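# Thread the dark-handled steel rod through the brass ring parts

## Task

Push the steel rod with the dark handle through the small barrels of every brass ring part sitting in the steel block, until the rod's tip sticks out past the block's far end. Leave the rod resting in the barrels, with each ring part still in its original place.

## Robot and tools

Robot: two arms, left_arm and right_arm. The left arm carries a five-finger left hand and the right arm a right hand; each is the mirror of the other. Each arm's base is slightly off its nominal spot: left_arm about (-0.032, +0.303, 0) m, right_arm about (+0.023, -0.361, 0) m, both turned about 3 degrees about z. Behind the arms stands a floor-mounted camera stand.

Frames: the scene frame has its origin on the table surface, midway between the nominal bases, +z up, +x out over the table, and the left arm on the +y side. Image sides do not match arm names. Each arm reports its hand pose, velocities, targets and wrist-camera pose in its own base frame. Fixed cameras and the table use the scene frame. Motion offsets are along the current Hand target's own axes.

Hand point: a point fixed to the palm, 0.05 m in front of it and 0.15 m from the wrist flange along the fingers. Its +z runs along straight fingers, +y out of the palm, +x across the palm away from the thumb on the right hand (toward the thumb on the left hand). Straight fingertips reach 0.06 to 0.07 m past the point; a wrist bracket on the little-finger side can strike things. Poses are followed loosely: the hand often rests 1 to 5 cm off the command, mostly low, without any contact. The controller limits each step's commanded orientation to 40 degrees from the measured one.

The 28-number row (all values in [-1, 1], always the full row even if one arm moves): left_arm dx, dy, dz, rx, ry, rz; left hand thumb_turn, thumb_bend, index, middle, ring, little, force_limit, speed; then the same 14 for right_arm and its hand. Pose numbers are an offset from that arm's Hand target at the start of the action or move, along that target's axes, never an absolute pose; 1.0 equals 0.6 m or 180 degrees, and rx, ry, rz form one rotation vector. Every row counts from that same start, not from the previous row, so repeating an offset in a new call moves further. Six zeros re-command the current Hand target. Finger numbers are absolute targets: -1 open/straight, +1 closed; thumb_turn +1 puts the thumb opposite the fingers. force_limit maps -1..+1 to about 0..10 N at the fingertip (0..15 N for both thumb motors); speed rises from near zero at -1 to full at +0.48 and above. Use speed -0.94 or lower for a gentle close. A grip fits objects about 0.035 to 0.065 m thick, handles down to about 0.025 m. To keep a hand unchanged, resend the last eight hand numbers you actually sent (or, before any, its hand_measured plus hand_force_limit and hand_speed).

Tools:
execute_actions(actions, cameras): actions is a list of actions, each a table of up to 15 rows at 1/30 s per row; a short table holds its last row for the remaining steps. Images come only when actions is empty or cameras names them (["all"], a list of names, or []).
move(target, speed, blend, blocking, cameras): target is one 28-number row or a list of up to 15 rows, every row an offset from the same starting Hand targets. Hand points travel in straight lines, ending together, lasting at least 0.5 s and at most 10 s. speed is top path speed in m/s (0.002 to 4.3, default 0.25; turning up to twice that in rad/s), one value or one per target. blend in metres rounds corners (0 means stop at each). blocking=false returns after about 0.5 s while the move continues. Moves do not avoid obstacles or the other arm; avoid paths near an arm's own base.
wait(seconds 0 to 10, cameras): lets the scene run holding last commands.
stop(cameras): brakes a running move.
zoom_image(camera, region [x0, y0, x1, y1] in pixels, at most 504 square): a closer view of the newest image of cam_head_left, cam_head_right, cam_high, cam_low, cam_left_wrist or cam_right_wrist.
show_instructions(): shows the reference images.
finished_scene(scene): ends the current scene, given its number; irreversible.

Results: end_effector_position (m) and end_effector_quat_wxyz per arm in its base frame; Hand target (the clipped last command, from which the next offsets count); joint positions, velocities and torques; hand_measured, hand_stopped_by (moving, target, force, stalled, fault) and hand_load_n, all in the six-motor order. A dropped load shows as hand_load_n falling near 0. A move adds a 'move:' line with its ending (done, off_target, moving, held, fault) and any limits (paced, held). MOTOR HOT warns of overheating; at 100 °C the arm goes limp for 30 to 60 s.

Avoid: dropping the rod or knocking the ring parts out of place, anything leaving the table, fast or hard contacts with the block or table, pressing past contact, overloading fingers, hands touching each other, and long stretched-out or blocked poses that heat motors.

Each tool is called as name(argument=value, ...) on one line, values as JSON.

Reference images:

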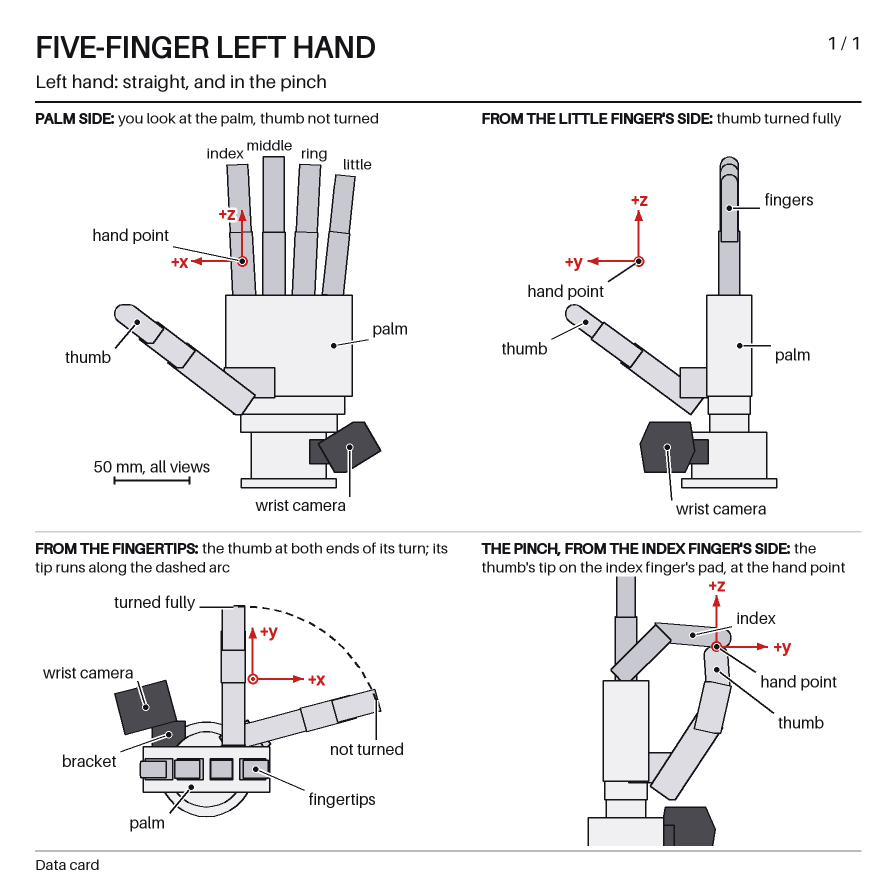

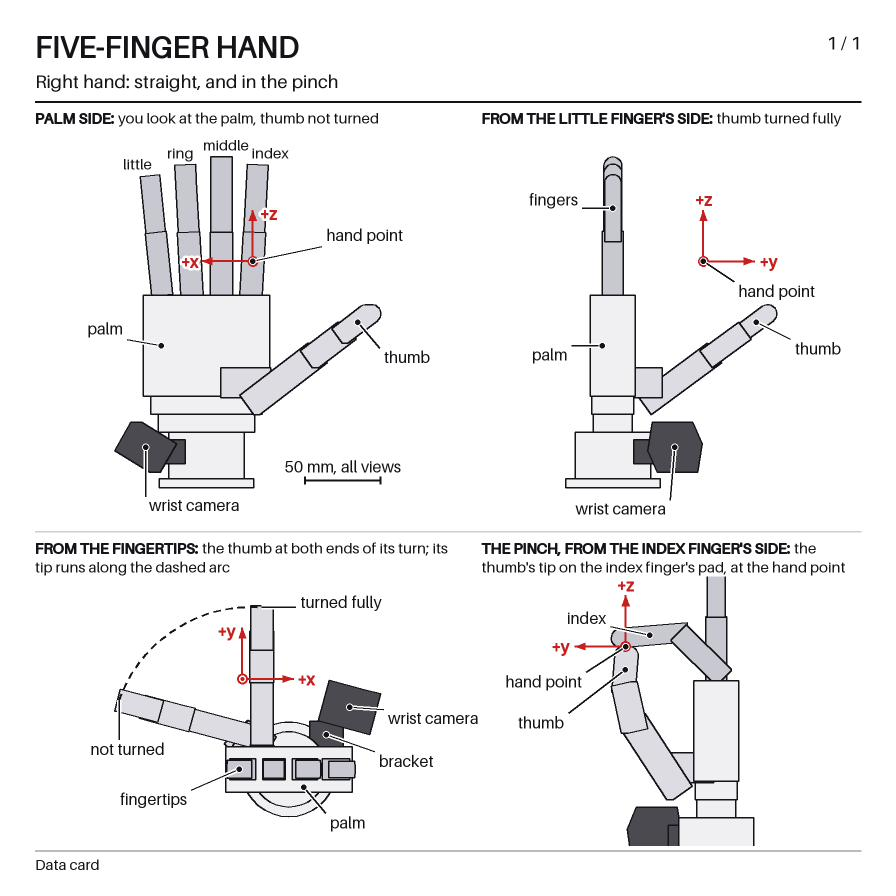

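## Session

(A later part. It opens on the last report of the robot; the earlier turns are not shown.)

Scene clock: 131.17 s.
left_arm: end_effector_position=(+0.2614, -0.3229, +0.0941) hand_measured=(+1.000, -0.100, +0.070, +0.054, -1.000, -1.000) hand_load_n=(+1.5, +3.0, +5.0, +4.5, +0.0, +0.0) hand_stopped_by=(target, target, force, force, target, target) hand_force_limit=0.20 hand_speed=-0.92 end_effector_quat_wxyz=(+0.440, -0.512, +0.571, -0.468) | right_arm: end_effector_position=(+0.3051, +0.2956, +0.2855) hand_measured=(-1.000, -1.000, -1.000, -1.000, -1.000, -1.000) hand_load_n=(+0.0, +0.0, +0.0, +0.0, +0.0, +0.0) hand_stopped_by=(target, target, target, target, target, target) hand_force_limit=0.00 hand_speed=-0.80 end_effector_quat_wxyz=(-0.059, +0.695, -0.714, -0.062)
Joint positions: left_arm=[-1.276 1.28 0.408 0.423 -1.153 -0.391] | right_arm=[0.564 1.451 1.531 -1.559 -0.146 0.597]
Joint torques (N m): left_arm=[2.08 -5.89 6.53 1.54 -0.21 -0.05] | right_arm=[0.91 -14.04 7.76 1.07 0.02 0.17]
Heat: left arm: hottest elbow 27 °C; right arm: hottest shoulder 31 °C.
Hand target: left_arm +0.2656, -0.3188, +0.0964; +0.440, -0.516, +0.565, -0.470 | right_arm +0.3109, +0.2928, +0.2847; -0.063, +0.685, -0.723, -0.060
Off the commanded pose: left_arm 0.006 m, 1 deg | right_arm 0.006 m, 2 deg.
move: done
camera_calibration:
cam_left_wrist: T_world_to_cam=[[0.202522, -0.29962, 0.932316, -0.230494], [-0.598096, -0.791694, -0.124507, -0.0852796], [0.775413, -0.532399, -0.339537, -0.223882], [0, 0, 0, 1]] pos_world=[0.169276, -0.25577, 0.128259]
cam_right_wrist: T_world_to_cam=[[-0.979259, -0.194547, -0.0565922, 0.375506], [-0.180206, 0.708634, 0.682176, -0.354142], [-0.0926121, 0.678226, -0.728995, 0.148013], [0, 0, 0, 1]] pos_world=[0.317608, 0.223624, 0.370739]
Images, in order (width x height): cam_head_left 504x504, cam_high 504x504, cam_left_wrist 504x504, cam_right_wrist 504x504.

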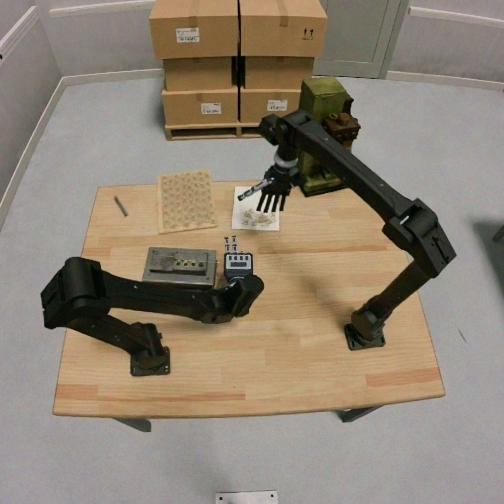

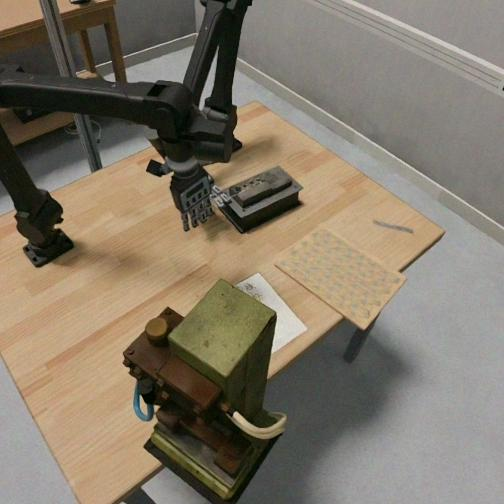

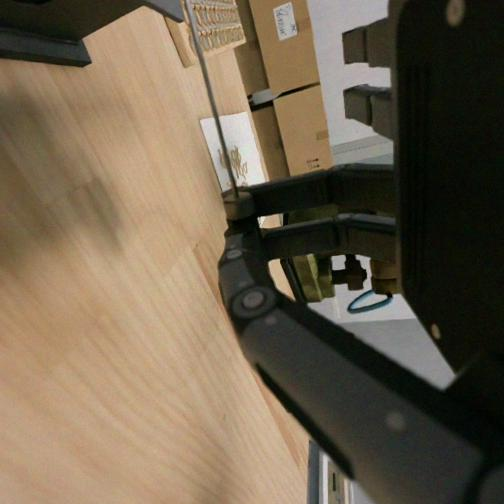

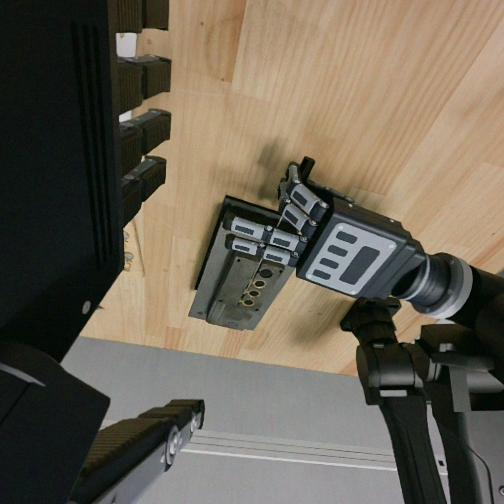

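move(target=[-0.01342,0.0001,0.00082,0,0,0,1,-0.1,0.34,0.4,-1,-1,0.2,-0.92,0,0,0,0,0,0,-1,-1,-1,-1,-1,-1,0,-0.8], speed=0.03, cameras=["cam_head_left","cam_high","cam_left_wrist","cam_right_wrist"])

zoom_image(camera="cam_right_wrist", region=[230, 270, 260, 300])

zoom_image(camera="cam_left_wrist", region=[80, 0, 330, 250])

Scene clock: 133.37 s.
left_arm: end_effector_position=(+0.2625, -0.3150, +0.0939) hand_measured=(+1.000, -0.100, +0.070, +0.054, -1.000, -1.000) hand_load_n=(+1.5, +3.0, +5.5, +4.5, +0.0, +0.0) hand_stopped_by=(target, target, force, force, target, target) hand_force_limit=0.20 hand_speed=-0.92 end_effector_quat_wxyz=(+0.439, -0.512, +0.571, -0.468) | right_arm: end_effector_position=(+0.3051, +0.2956, +0.2855) hand_measured=(-1.000, -1.000, -1.000, -1.000, -1.000, -1.000) hand_load_n=(+0.0, +0.0, +0.0, +0.0, +0.0, +0.0) hand_stopped_by=(target, target, target, target, target, target) hand_force_limit=0.00 hand_speed=-0.80 end_effector_quat_wxyz=(-0.059, +0.695, -0.714, -0.062)
Joint positions: left_arm=[-1.264 1.259 0.388 0.434 -1.142 -0.379] | right_arm=[0.564 1.451 1.531 -1.559 -0.146 0.597]
Joint torques (N m): left_arm=[2.08 -5.54 6.6 1.55 -0.21 -0.01] | right_arm=[0.91 -14.1 7.84 1.03 0 0.16]
Heat: left arm: hottest elbow 27 °C; right arm: hottest shoulder 32 °C.
Hand target: left_arm +0.2667, -0.3108, +0.0963; +0.440, -0.516, +0.565, -0.470 | right_arm +0.3109, +0.2928, +0.2847; -0.063, +0.685, -0.723, -0.060
Off the commanded pose: left_arm 0.006 m, 1 deg | right_arm 0.006 m, 2 deg.
move: done
camera_calibration:
cam_left_wrist: T_world_to_cam=[[0.202847, -0.299256, 0.932362, -0.228228], [-0.598291, -0.791638, -0.123923, -0.0784071], [0.775178, -0.532686, -0.339624, -0.220582], [0, 0, 0, 1]] pos_world=[0.170376, -0.24787, 0.12816]
cam_right_wrist: T_world_to_cam=[[-0.979259, -0.194547, -0.0565922, 0.375506], [-0.180206, 0.708634, 0.682176, -0.354142], [-0.0926121, 0.678226, -0.728995, 0.148013], [0, 0, 0, 1]] pos_world=[0.317608, 0.223624, 0.370739]
Images, in order (width x height): cam_head_left 504x504, cam_high 504x504, cam_left_wrist 504x504, cam_right_wrist 504x504.

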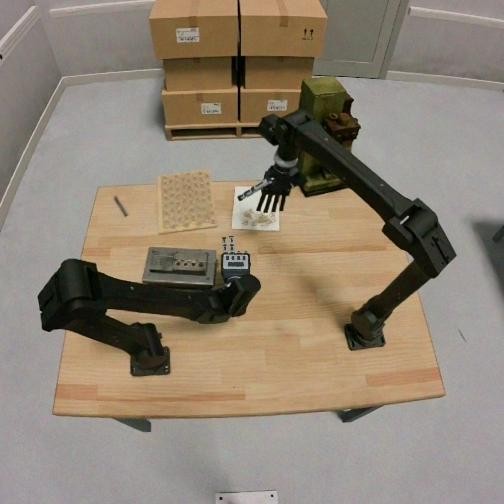

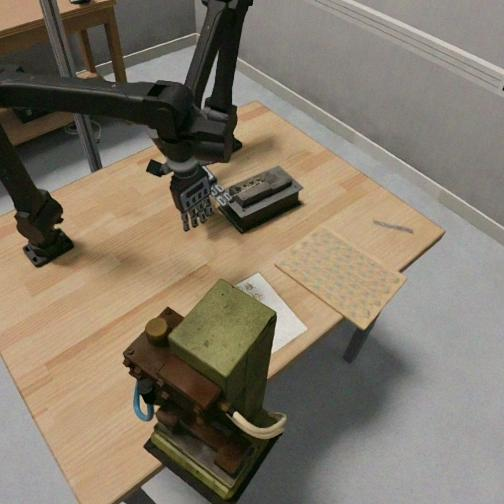

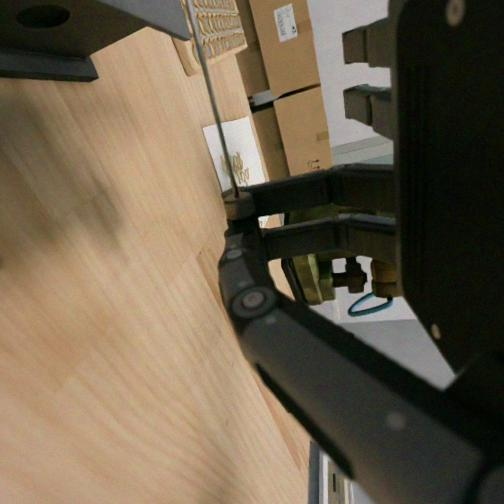

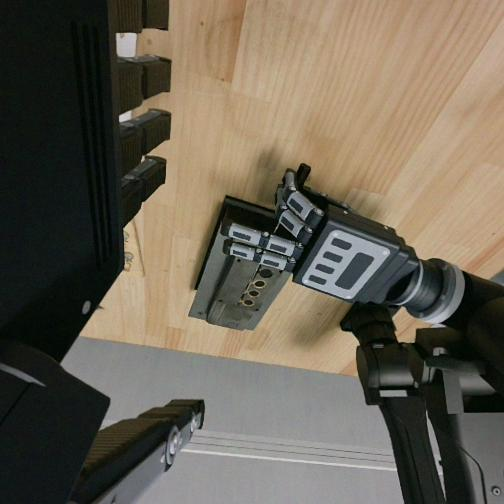

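Scaled by 16.800 from the camera's 504x504 image, which has a finer 720x720 frame.

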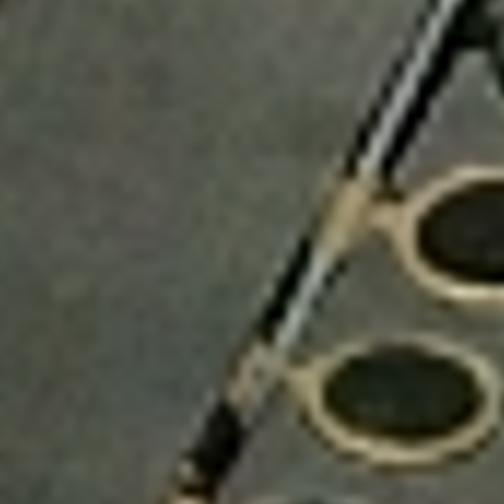

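Scaled by 2.016 from the camera's 504x504 image, which has a finer 720x720 frame.

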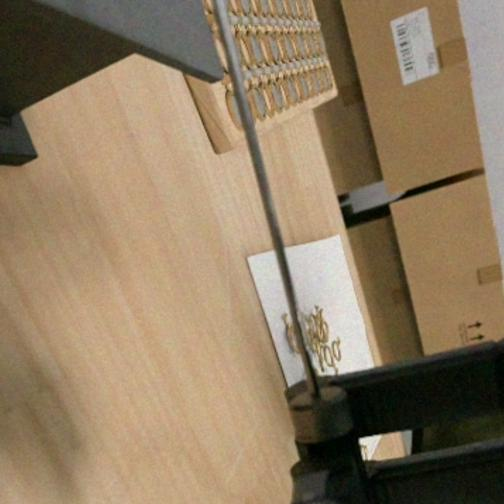

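zoom_image(camera="cam_right_wrist", region=[236, 280, 254, 298])

zoom_image(camera="cam_high", region=[230, 180, 255, 200])

zoom_image(camera="cam_high", region=[240, 175, 265, 195])

zoom_image(camera="cam_head_left", region=[178, 255, 203, 275])

Scaled by 28.000 from the camera's 504x504 image, which has a finer 720x720 frame.

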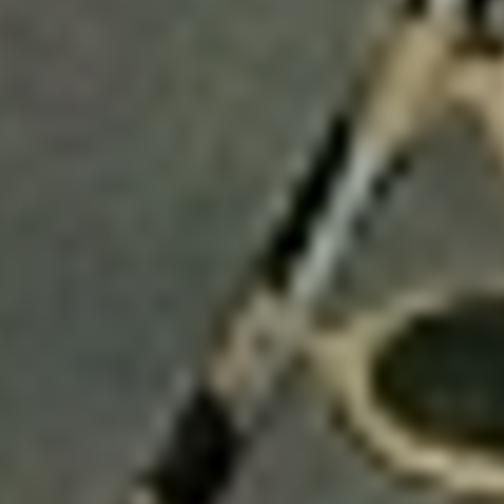

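Scaled by 20.160 from the camera's 504x504 image, which has a finer 720x720 frame.

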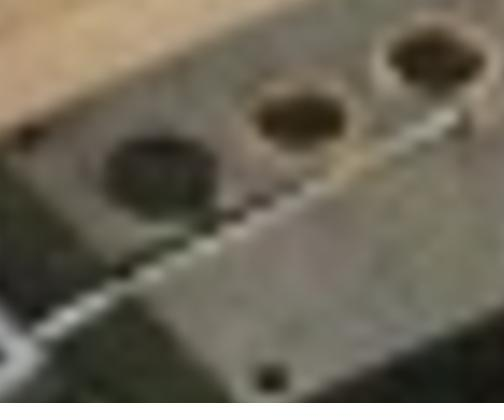

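Scaled by 20.160 from the camera's 504x504 image, which has a finer 720x720 frame.

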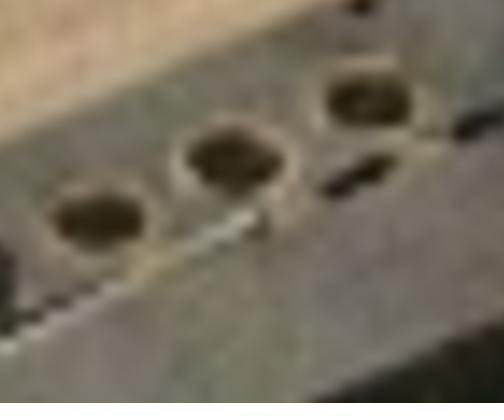

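Scaled by 20.160 from the camera's 504x504 image, which has a finer 720x720 frame.

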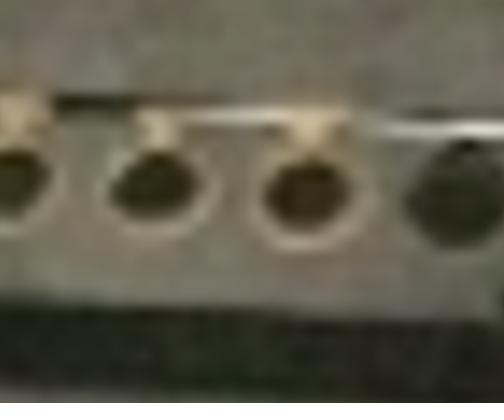

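move(target=[0.03965,-0.02518,-0.00305,0.00697,0.00284,-0.01685,1,-0.1,0.34,0.4,-1,-1,0.2,-0.92,0,0,0,0,0,0,-1,-1,-1,-1,-1,-1,0,-0.8], speed=0.04, cameras=["cam_head_left","cam_high","cam_left_wrist","cam_right_wrist"])

zoom_image(camera="cam_right_wrist", region=[236, 280, 254, 298])

zoom_image(camera="cam_head_left", region=[178, 255, 203, 275])

Scene clock: 139.80 s.
left_arm: end_effector_position=(+0.2639, -0.3144, +0.0975) hand_measured=(+1.000, -0.100, +0.070, +0.054, -1.000, -1.000) hand_load_n=(+1.0, +3.5, +4.5, +5.0, +0.0, +0.0) hand_stopped_by=(target, target, force, force, target, target) hand_force_limit=0.20 hand_speed=-0.92 end_effector_quat_wxyz=(-0.443, +0.518, -0.561, +0.470) | right_arm: end_effector_position=(+0.3051, +0.2956, +0.2855) hand_measured=(-1.000, -1.000, -1.000, -1.000, -1.000, -1.000) hand_load_n=(+0.0, +0.0, +0.0, +0.0, +0.0, +0.0) hand_stopped_by=(target, target, target, target, target, target) hand_force_limit=0.00 hand_speed=-0.80 end_effector_quat_wxyz=(-0.059, +0.695, -0.714, -0.062)
Joint positions: left_arm=[-1.266 1.259 0.391 0.438 -1.163 -0.389] | right_arm=[0.564 1.451 1.531 -1.559 -0.146 0.597]
Joint torques (N m): left_arm=[-0.15 -4.07 9.69 1.68 -0.44 -0.18] | right_arm=[0.85 -13.98 7.8 0.99 0.01 0.17]
Heat: left arm: hottest elbow 27 °C; right arm: hottest shoulder 32 °C.
Hand target: left_arm +0.2655, -0.3348, +0.1112; -0.431, +0.524, -0.548, +0.490 | right_arm +0.3109, +0.2928, +0.2847; -0.063, +0.685, -0.723, -0.060
Off the commanded pose: left_arm 0.025 m, 3 deg | right_arm 0.006 m, 2 deg.
move: off_target (left_arm)
camera_calibration:
cam_left_wrist: T_world_to_cam=[[0.199088, -0.282577, 0.938357, -0.225993], [-0.582674, -0.80402, -0.118499, -0.0851909], [0.787943, -0.523165, -0.324722, -0.221861], [0, 0, 0, 1]] pos_world=[0.170168, -0.248426, 0.129924]
cam_right_wrist: T_world_to_cam=[[-0.979259, -0.194547, -0.0565922, 0.375506], [-0.180206, 0.708634, 0.682176, -0.354142], [-0.0926121, 0.678226, -0.728995, 0.148013], [0, 0, 0, 1]] pos_world=[0.317608, 0.223624, 0.370739]
Images, in order (width x height): cam_head_left 504x504, cam_high 504x504, cam_left_wrist 504x504, cam_right_wrist 504x504.

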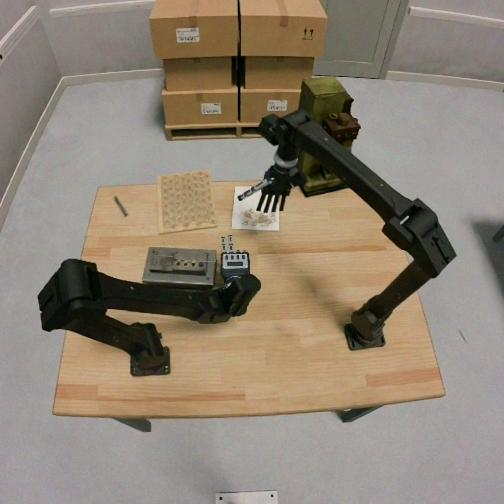

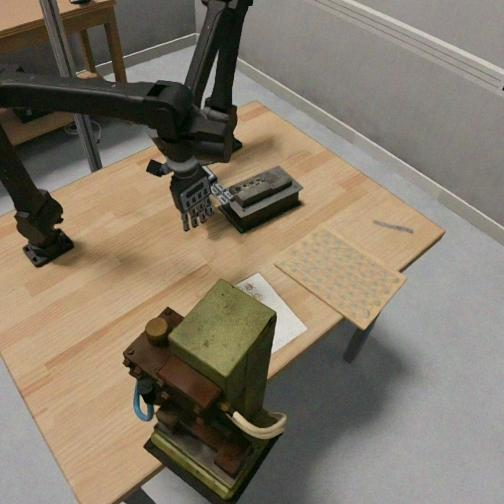

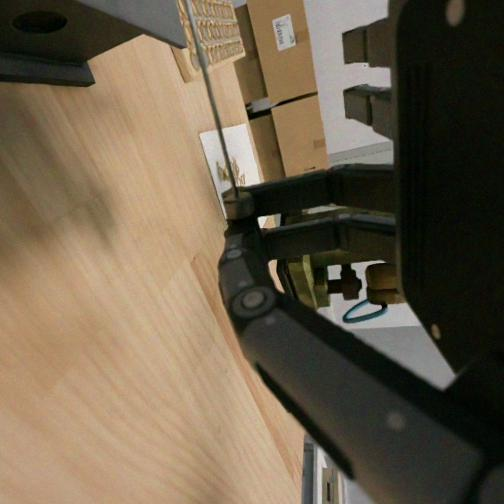

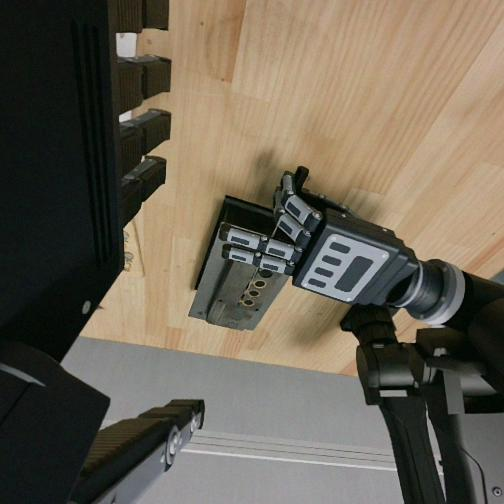

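Scaled by 28.000 from the camera's 504x504 image, which has a finer 720x720 frame.

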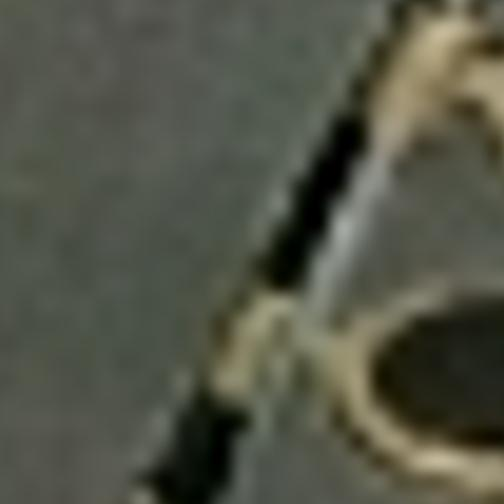

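Scaled by 20.160 from the camera's 504x504 image, which has a finer 720x720 frame.

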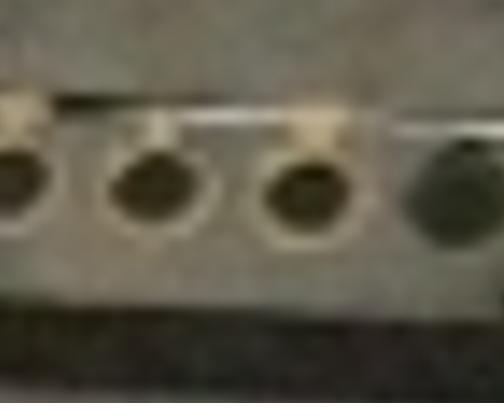

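move(target=[[0.01915,-0.0038,0.00045,0.00217,0.00088,-0.00524,1,-0.1,0.34,0.4,-1,-1,0.2,-0.92,0,0,0,0,0,0,-1,-1,-1,-1,-1,-1,0,-0.8],[0.03227,0.00177,0.00288,0.00241,0.00098,-0.00582,1,-0.1,0.34,0.4,-1,-1,0.2,-0.92,0,0,0,0,0,0,-1,-1,-1,-1,-1,-1,0,-0.8]], speed=0.04, blend=0.003, cameras=["cam_head_left","cam_high","cam_left_wrist","cam_right_wrist"])

zoom_image(camera="cam_right_wrist", region=[230, 270, 260, 300])

zoom_image(camera="cam_head_left", region=[178, 255, 203, 275])

zoom_image(camera="cam_high", region=[230, 180, 255, 200])

Scene clock: 141.77 s.
left_arm: end_effector_position=(+0.2644, -0.3299, +0.0972) hand_measured=(+1.000, -0.100, +0.070, +0.054, -1.000, -1.000) hand_load_n=(+1.0, +3.5, +5.5, +3.5, +0.0, +0.0) hand_stopped_by=(target, target, force, force, target, target) hand_force_limit=0.20 hand_speed=-0.92 end_effector_quat_wxyz=(-0.443, +0.520, -0.554, +0.475) | right_arm: end_effector_position=(+0.3051, +0.2956, +0.2855) hand_measured=(-1.000, -1.000, -1.000, -1.000, -1.000, -1.000) hand_load_n=(+0.0, +0.0, -0.5, +0.0, +0.0, +0.0) hand_stopped_by=(target, target, target, target, target, target) hand_force_limit=0.00 hand_speed=-0.80 end_effector_quat_wxyz=(-0.059, +0.695, -0.714, -0.062)
Joint positions: left_arm=[-1.283 1.312 0.425 0.457 -1.186 -0.404] | right_arm=[0.564 1.451 1.531 -1.559 -0.146 0.597]
Joint torques (N m): left_arm=[-0.32 -4.42 9.89 1.78 -0.21 -0.21] | right_arm=[1.03 -14.04 7.87 1.02 0 0.18]
Heat: left arm: hottest elbow 27 °C; right arm: hottest shoulder 32 °C.
Hand target: left_arm +0.2657, -0.3543, +0.1108; -0.428, +0.527, -0.541, +0.497 | right_arm +0.3109, +0.2928, +0.2847; -0.063, +0.685, -0.723, -0.060
Off the commanded pose: left_arm 0.028 m, 4 deg | right_arm 0.006 m, 2 deg.
move: off_target (left_arm)
camera_calibration:
cam_left_wrist: T_world_to_cam=[[0.192816, -0.269928, 0.943377, -0.224811], [-0.576861, -0.808912, -0.11355, -0.100951], [0.793759, -0.522303, -0.311682, -0.233009], [0, 0, 0, 1]] pos_world=[0.170066, -0.264045, 0.127993]
cam_right_wrist: T_world_to_cam=[[-0.979259, -0.194547, -0.0565922, 0.375506], [-0.180206, 0.708634, 0.682176, -0.354142], [-0.0926121, 0.678226, -0.728995, 0.148013], [0, 0, 0, 1]] pos_world=[0.317608, 0.223624, 0.370739]
Images, in order (width x height): cam_head_left 504x504, cam_high 504x504, cam_left_wrist 504x504, cam_right_wrist 504x504.

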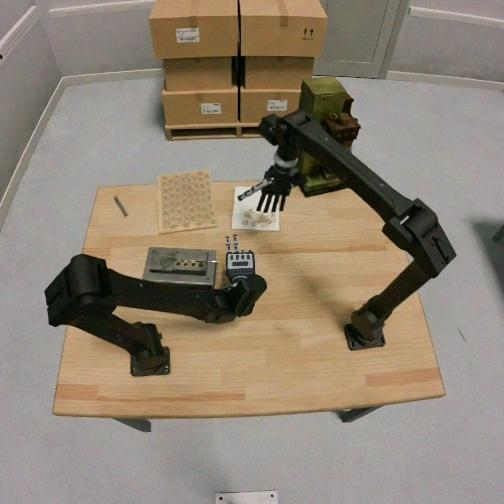

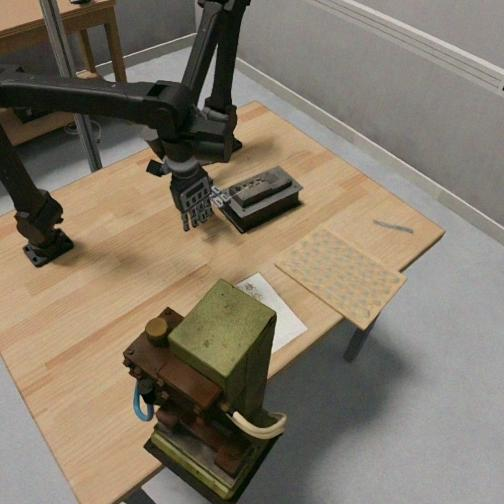

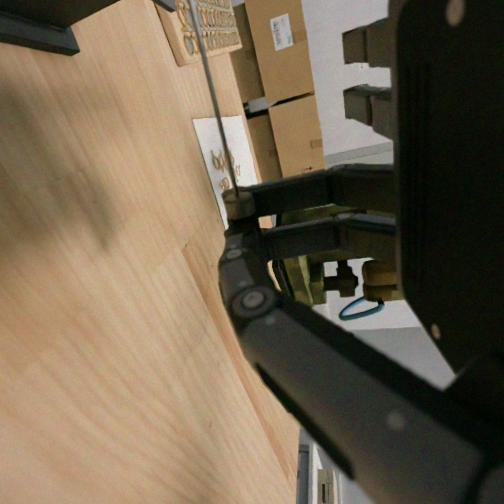

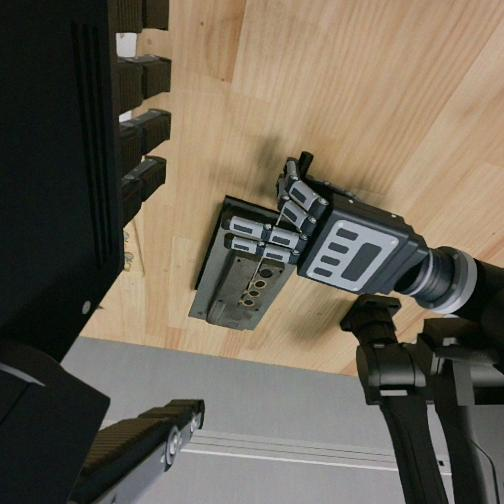

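Scaled by 16.800 from the camera's 504x504 image, which has a finer 720x720 frame.

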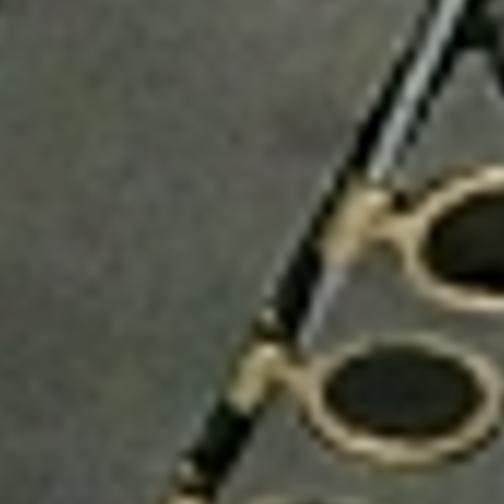

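Scaled by 20.160 from the camera's 504x504 image, which has a finer 720x720 frame.

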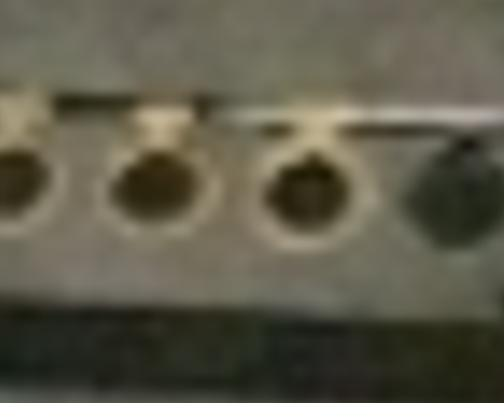

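Scaled by 20.160 from the camera's 504x504 image, which has a finer 720x720 frame.

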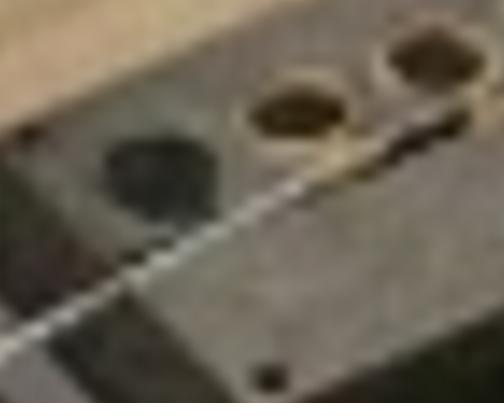

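move(target=[-0.03728,0.02893,0.00585,-0.00754,-0.00113,0.01832,1,-0.1,0.34,0.4,-1,-1,0.2,-0.92,0,0,0,0,0,0,-1,-1,-1,-1,-1,-1,0,-0.8], speed=0.05, cameras=["cam_head_left","cam_high","cam_left_wrist","cam_right_wrist"])

zoom_image(camera="cam_right_wrist", region=[230, 270, 260, 300])

zoom_image(camera="cam_head_left", region=[178, 255, 203, 275])

zoom_image(camera="cam_high", region=[230, 180, 255, 200])

Scene clock: 144.40 s.
left_arm: end_effector_position=(+0.2640, -0.3355, +0.0969) hand_measured=(+1.000, -0.102, +0.070, +0.054, -1.000, -1.000) hand_load_n=(+2.5, +4.5, +9.5, +0.5, +0.0, +0.0) hand_stopped_by=(target, target, force, force, target, target) hand_force_limit=0.20 hand_speed=-0.92 end_effector_quat_wxyz=(-0.433, +0.517, -0.561, +0.481) | right_arm: end_effector_position=(+0.3051, +0.2956, +0.2855) hand_measured=(-1.000, -1.000, -1.000, -1.000, -1.000, -1.000) hand_load_n=(+0.0, +0.0, +0.0, +0.0, +0.0, +0.0) hand_stopped_by=(target, target, target, target, target, target) hand_force_limit=0.00 hand_speed=-0.80 end_effector_quat_wxyz=(-0.059, +0.695, -0.714, -0.062)
Joint positions: left_arm=[-1.279 1.314 0.425 0.475 -1.155 -0.393] | right_arm=[0.564 1.451 1.531 -1.559 -0.146 0.597]
Joint torques (N m): left_arm=[2.02 -4.48 6.75 1.73 -0.03 0.02] | right_arm=[1.08 -14.27 7.84 1.03 0 0.17]
Heat: left arm: hottest elbow 27 °C; right arm: hottest shoulder 32 °C.
Hand target: left_arm +0.2684, -0.3331, +0.0918; -0.436, +0.517, -0.561, +0.477 | right_arm +0.3109, +0.2928, +0.2847; -0.063, +0.685, -0.723, -0.060
Off the commanded pose: left_arm 0.007 m, 1 deg | right_arm 0.006 m, 2 deg.
move: done
camera_calibration:
cam_left_wrist: T_world_to_cam=[[0.192435, -0.267539, 0.944135, -0.225139], [-0.598198, -0.794668, -0.103258, -0.0963932], [0.777899, -0.544909, -0.312963, -0.238994], [0, 0, 0, 1]] pos_world=[0.171576, -0.267064, 0.127812]
cam_right_wrist: T_world_to_cam=[[-0.979259, -0.194547, -0.0565922, 0.375506], [-0.180206, 0.708634, 0.682176, -0.354142], [-0.0926121, 0.678226, -0.728995, 0.148013], [0, 0, 0, 1]] pos_world=[0.317608, 0.223624, 0.370739]
Images, in order (width x height): cam_head_left 504x504, cam_high 504x504, cam_left_wrist 504x504, cam_right_wrist 504x504.

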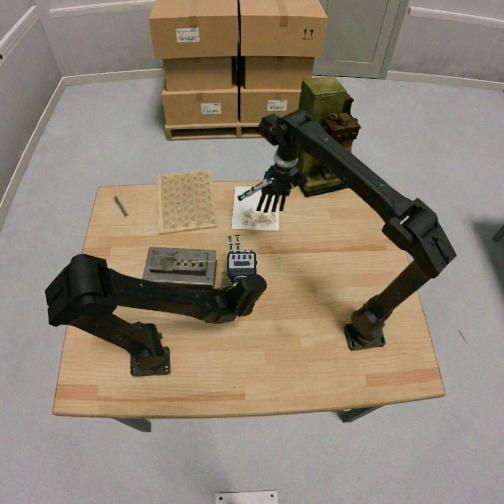

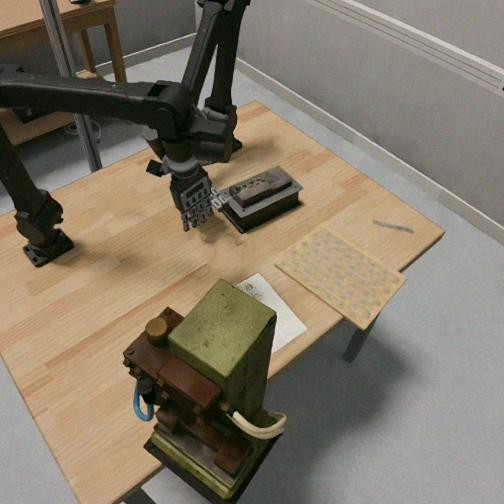

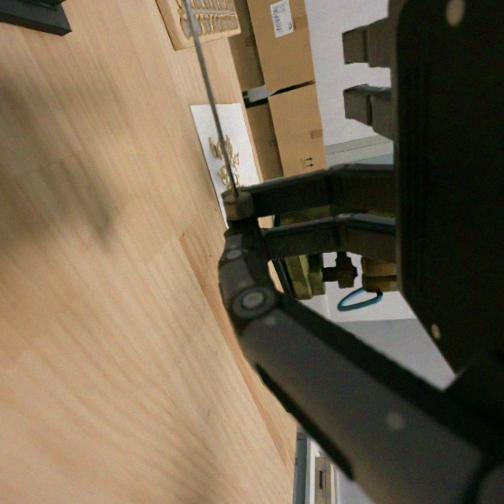

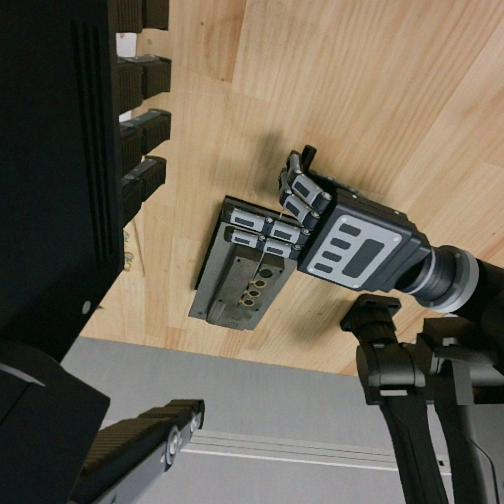

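Scaled by 16.800 from the camera's 504x504 image, which has a finer 720x720 frame.

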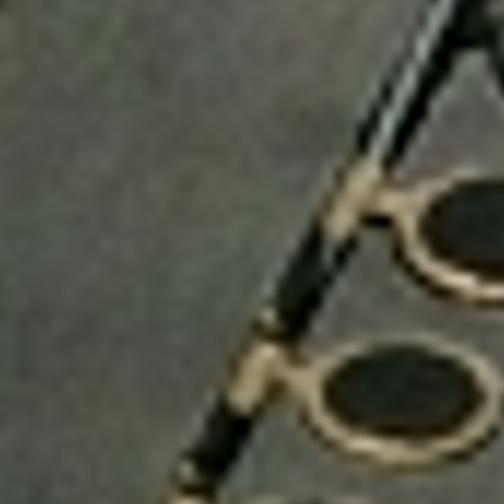

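Scaled by 20.160 from the camera's 504x504 image, which has a finer 720x720 frame.

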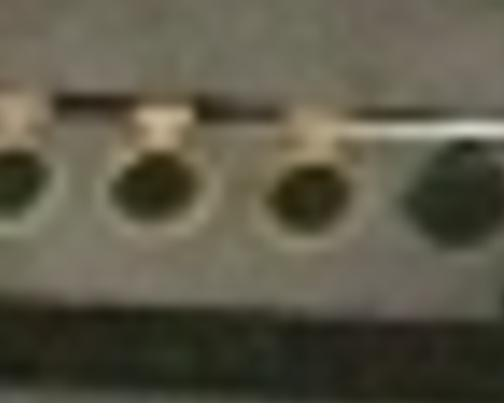

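Scaled by 20.160 from the camera's 504x504 image, which has a finer 720x720 frame.

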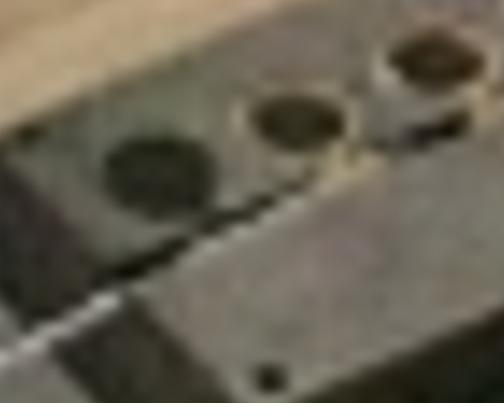

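move(target=[0.01837,0.00325,-0.01907,0,0,0,1,-0.1,0.34,0.4,-1,-1,0.2,-0.92,0,0,0,0,0,0,-1,-1,-1,-1,-1,-1,0,-0.8], speed=0.05, cameras=["cam_head_left","cam_high","cam_left_wrist","cam_right_wrist"])

zoom_image(camera="cam_right_wrist", region=[236, 266, 260, 290])

zoom_image(camera="cam_head_left", region=[178, 255, 203, 275])

zoom_image(camera="cam_high", region=[230, 180, 255, 200])

Scene clock: 146.40 s.
left_arm: end_effector_position=(+0.2588, -0.3338, +0.0928) hand_measured=(+1.000, -0.102, +0.070, +0.054, -1.000, -1.000) hand_load_n=(-1.0, +3.0, +3.0, +6.5, +0.0, +0.0) hand_stopped_by=(target, target, force, force, target, target) hand_force_limit=0.20 hand_speed=-0.92 end_effector_quat_wxyz=(-0.440, +0.517, -0.559, +0.476) | right_arm: end_effector_position=(+0.3051, +0.2956, +0.2855) hand_measured=(-1.000, -1.000, -1.000, -1.000, -1.000, -1.000) hand_load_n=(+0.0, +0.0, +0.0, +0.0, +0.0, +0.0) hand_stopped_by=(target, target, target, target, target, target) hand_force_limit=0.00 hand_speed=-0.80 end_effector_quat_wxyz=(-0.059, +0.695, -0.714, -0.062)
Joint positions: left_arm=[-1.301 1.324 0.425 0.455 -1.19 -0.416] | right_arm=[0.564 1.451 1.531 -1.559 -0.146 0.597]
Joint torques (N m): left_arm=[-0.26 -4.42 8.18 0.55 -0.46 -0.21] | right_arm=[0.91 -14.15 7.8 1.1 -0.01 0.18]
Heat: left arm: hottest elbow 27 °C; right arm: hottest shoulder 32 °C.
Hand target: left_arm +0.2558, -0.3432, +0.0918; -0.436, +0.517, -0.561, +0.477 | right_arm +0.3109, +0.2928, +0.2847; -0.063, +0.685, -0.723, -0.060
Off the commanded pose: left_arm 0.010 m, 1 deg | right_arm 0.006 m, 2 deg.
move: done
camera_calibration:
cam_left_wrist: T_world_to_cam=[[0.192774, -0.274761, 0.94199, -0.222101], [-0.586785, -0.801712, -0.113762, -0.102886], [0.786462, -0.530815, -0.315775, -0.232468], [0, 0, 0, 1]] pos_world=[0.16527, -0.266907, 0.124105]
cam_right_wrist: T_world_to_cam=[[-0.979259, -0.194547, -0.0565922, 0.375506], [-0.180206, 0.708634, 0.682176, -0.354142], [-0.0926121, 0.678226, -0.728995, 0.148013], [0, 0, 0, 1]] pos_world=[0.317608, 0.223624, 0.370739]
Images, in order (width x height): cam_head_left 504x504, cam_high 504x504, cam_left_wrist 504x504, cam_right_wrist 504x504.

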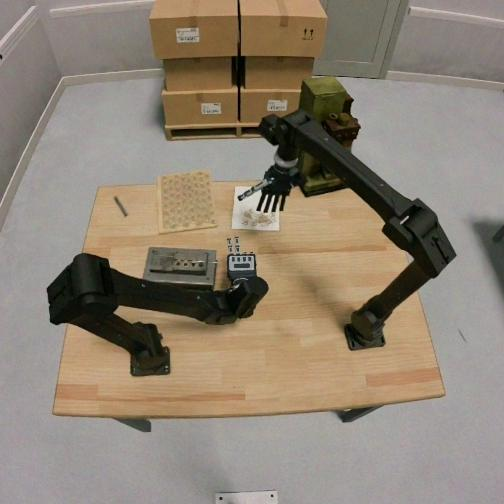

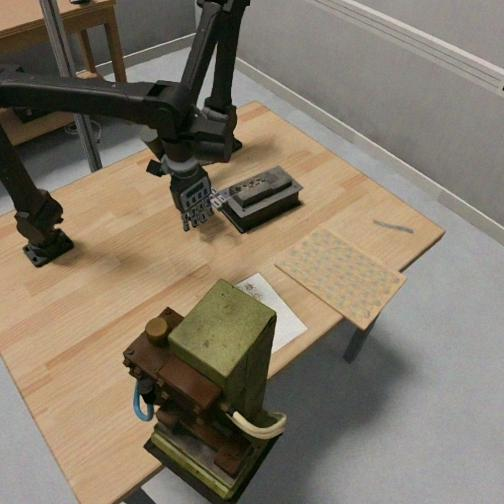

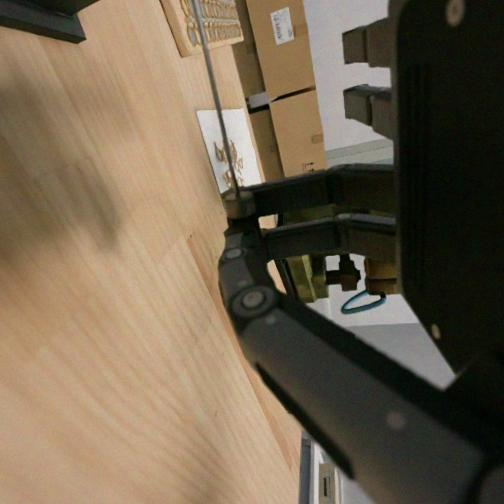

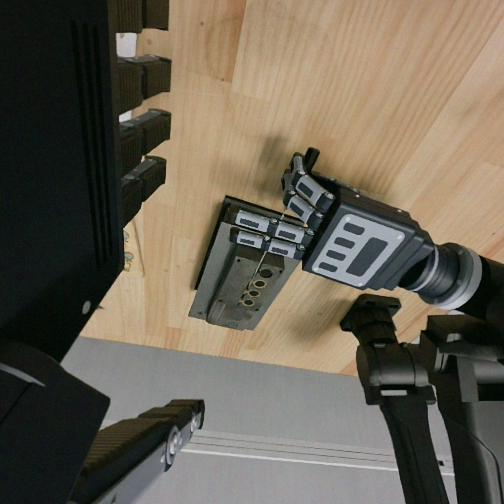

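Scaled by 21.000 from the camera's 504x504 image, which has a finer 720x720 frame.

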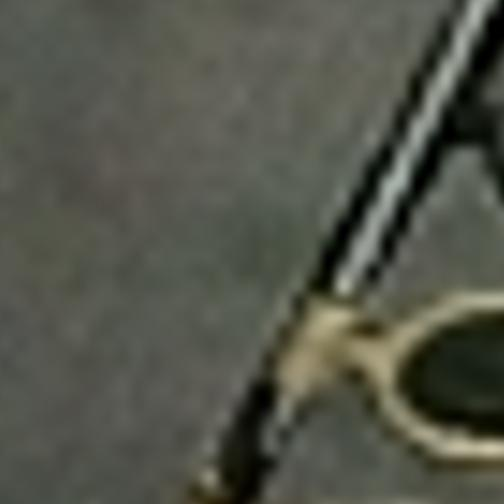

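Scaled by 20.160 from the camera's 504x504 image, which has a finer 720x720 frame.

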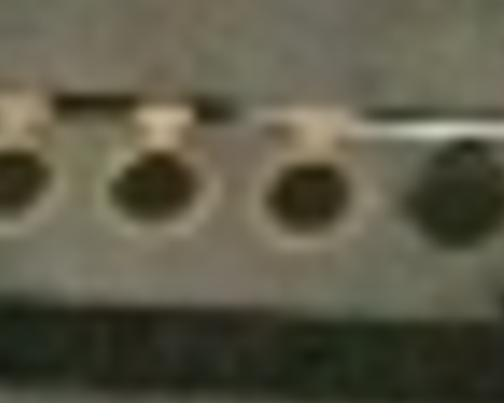

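Scaled by 20.160 from the camera's 504x504 image, which has a finer 720x720 frame.

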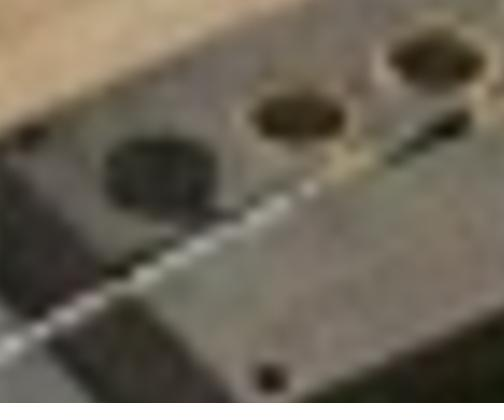

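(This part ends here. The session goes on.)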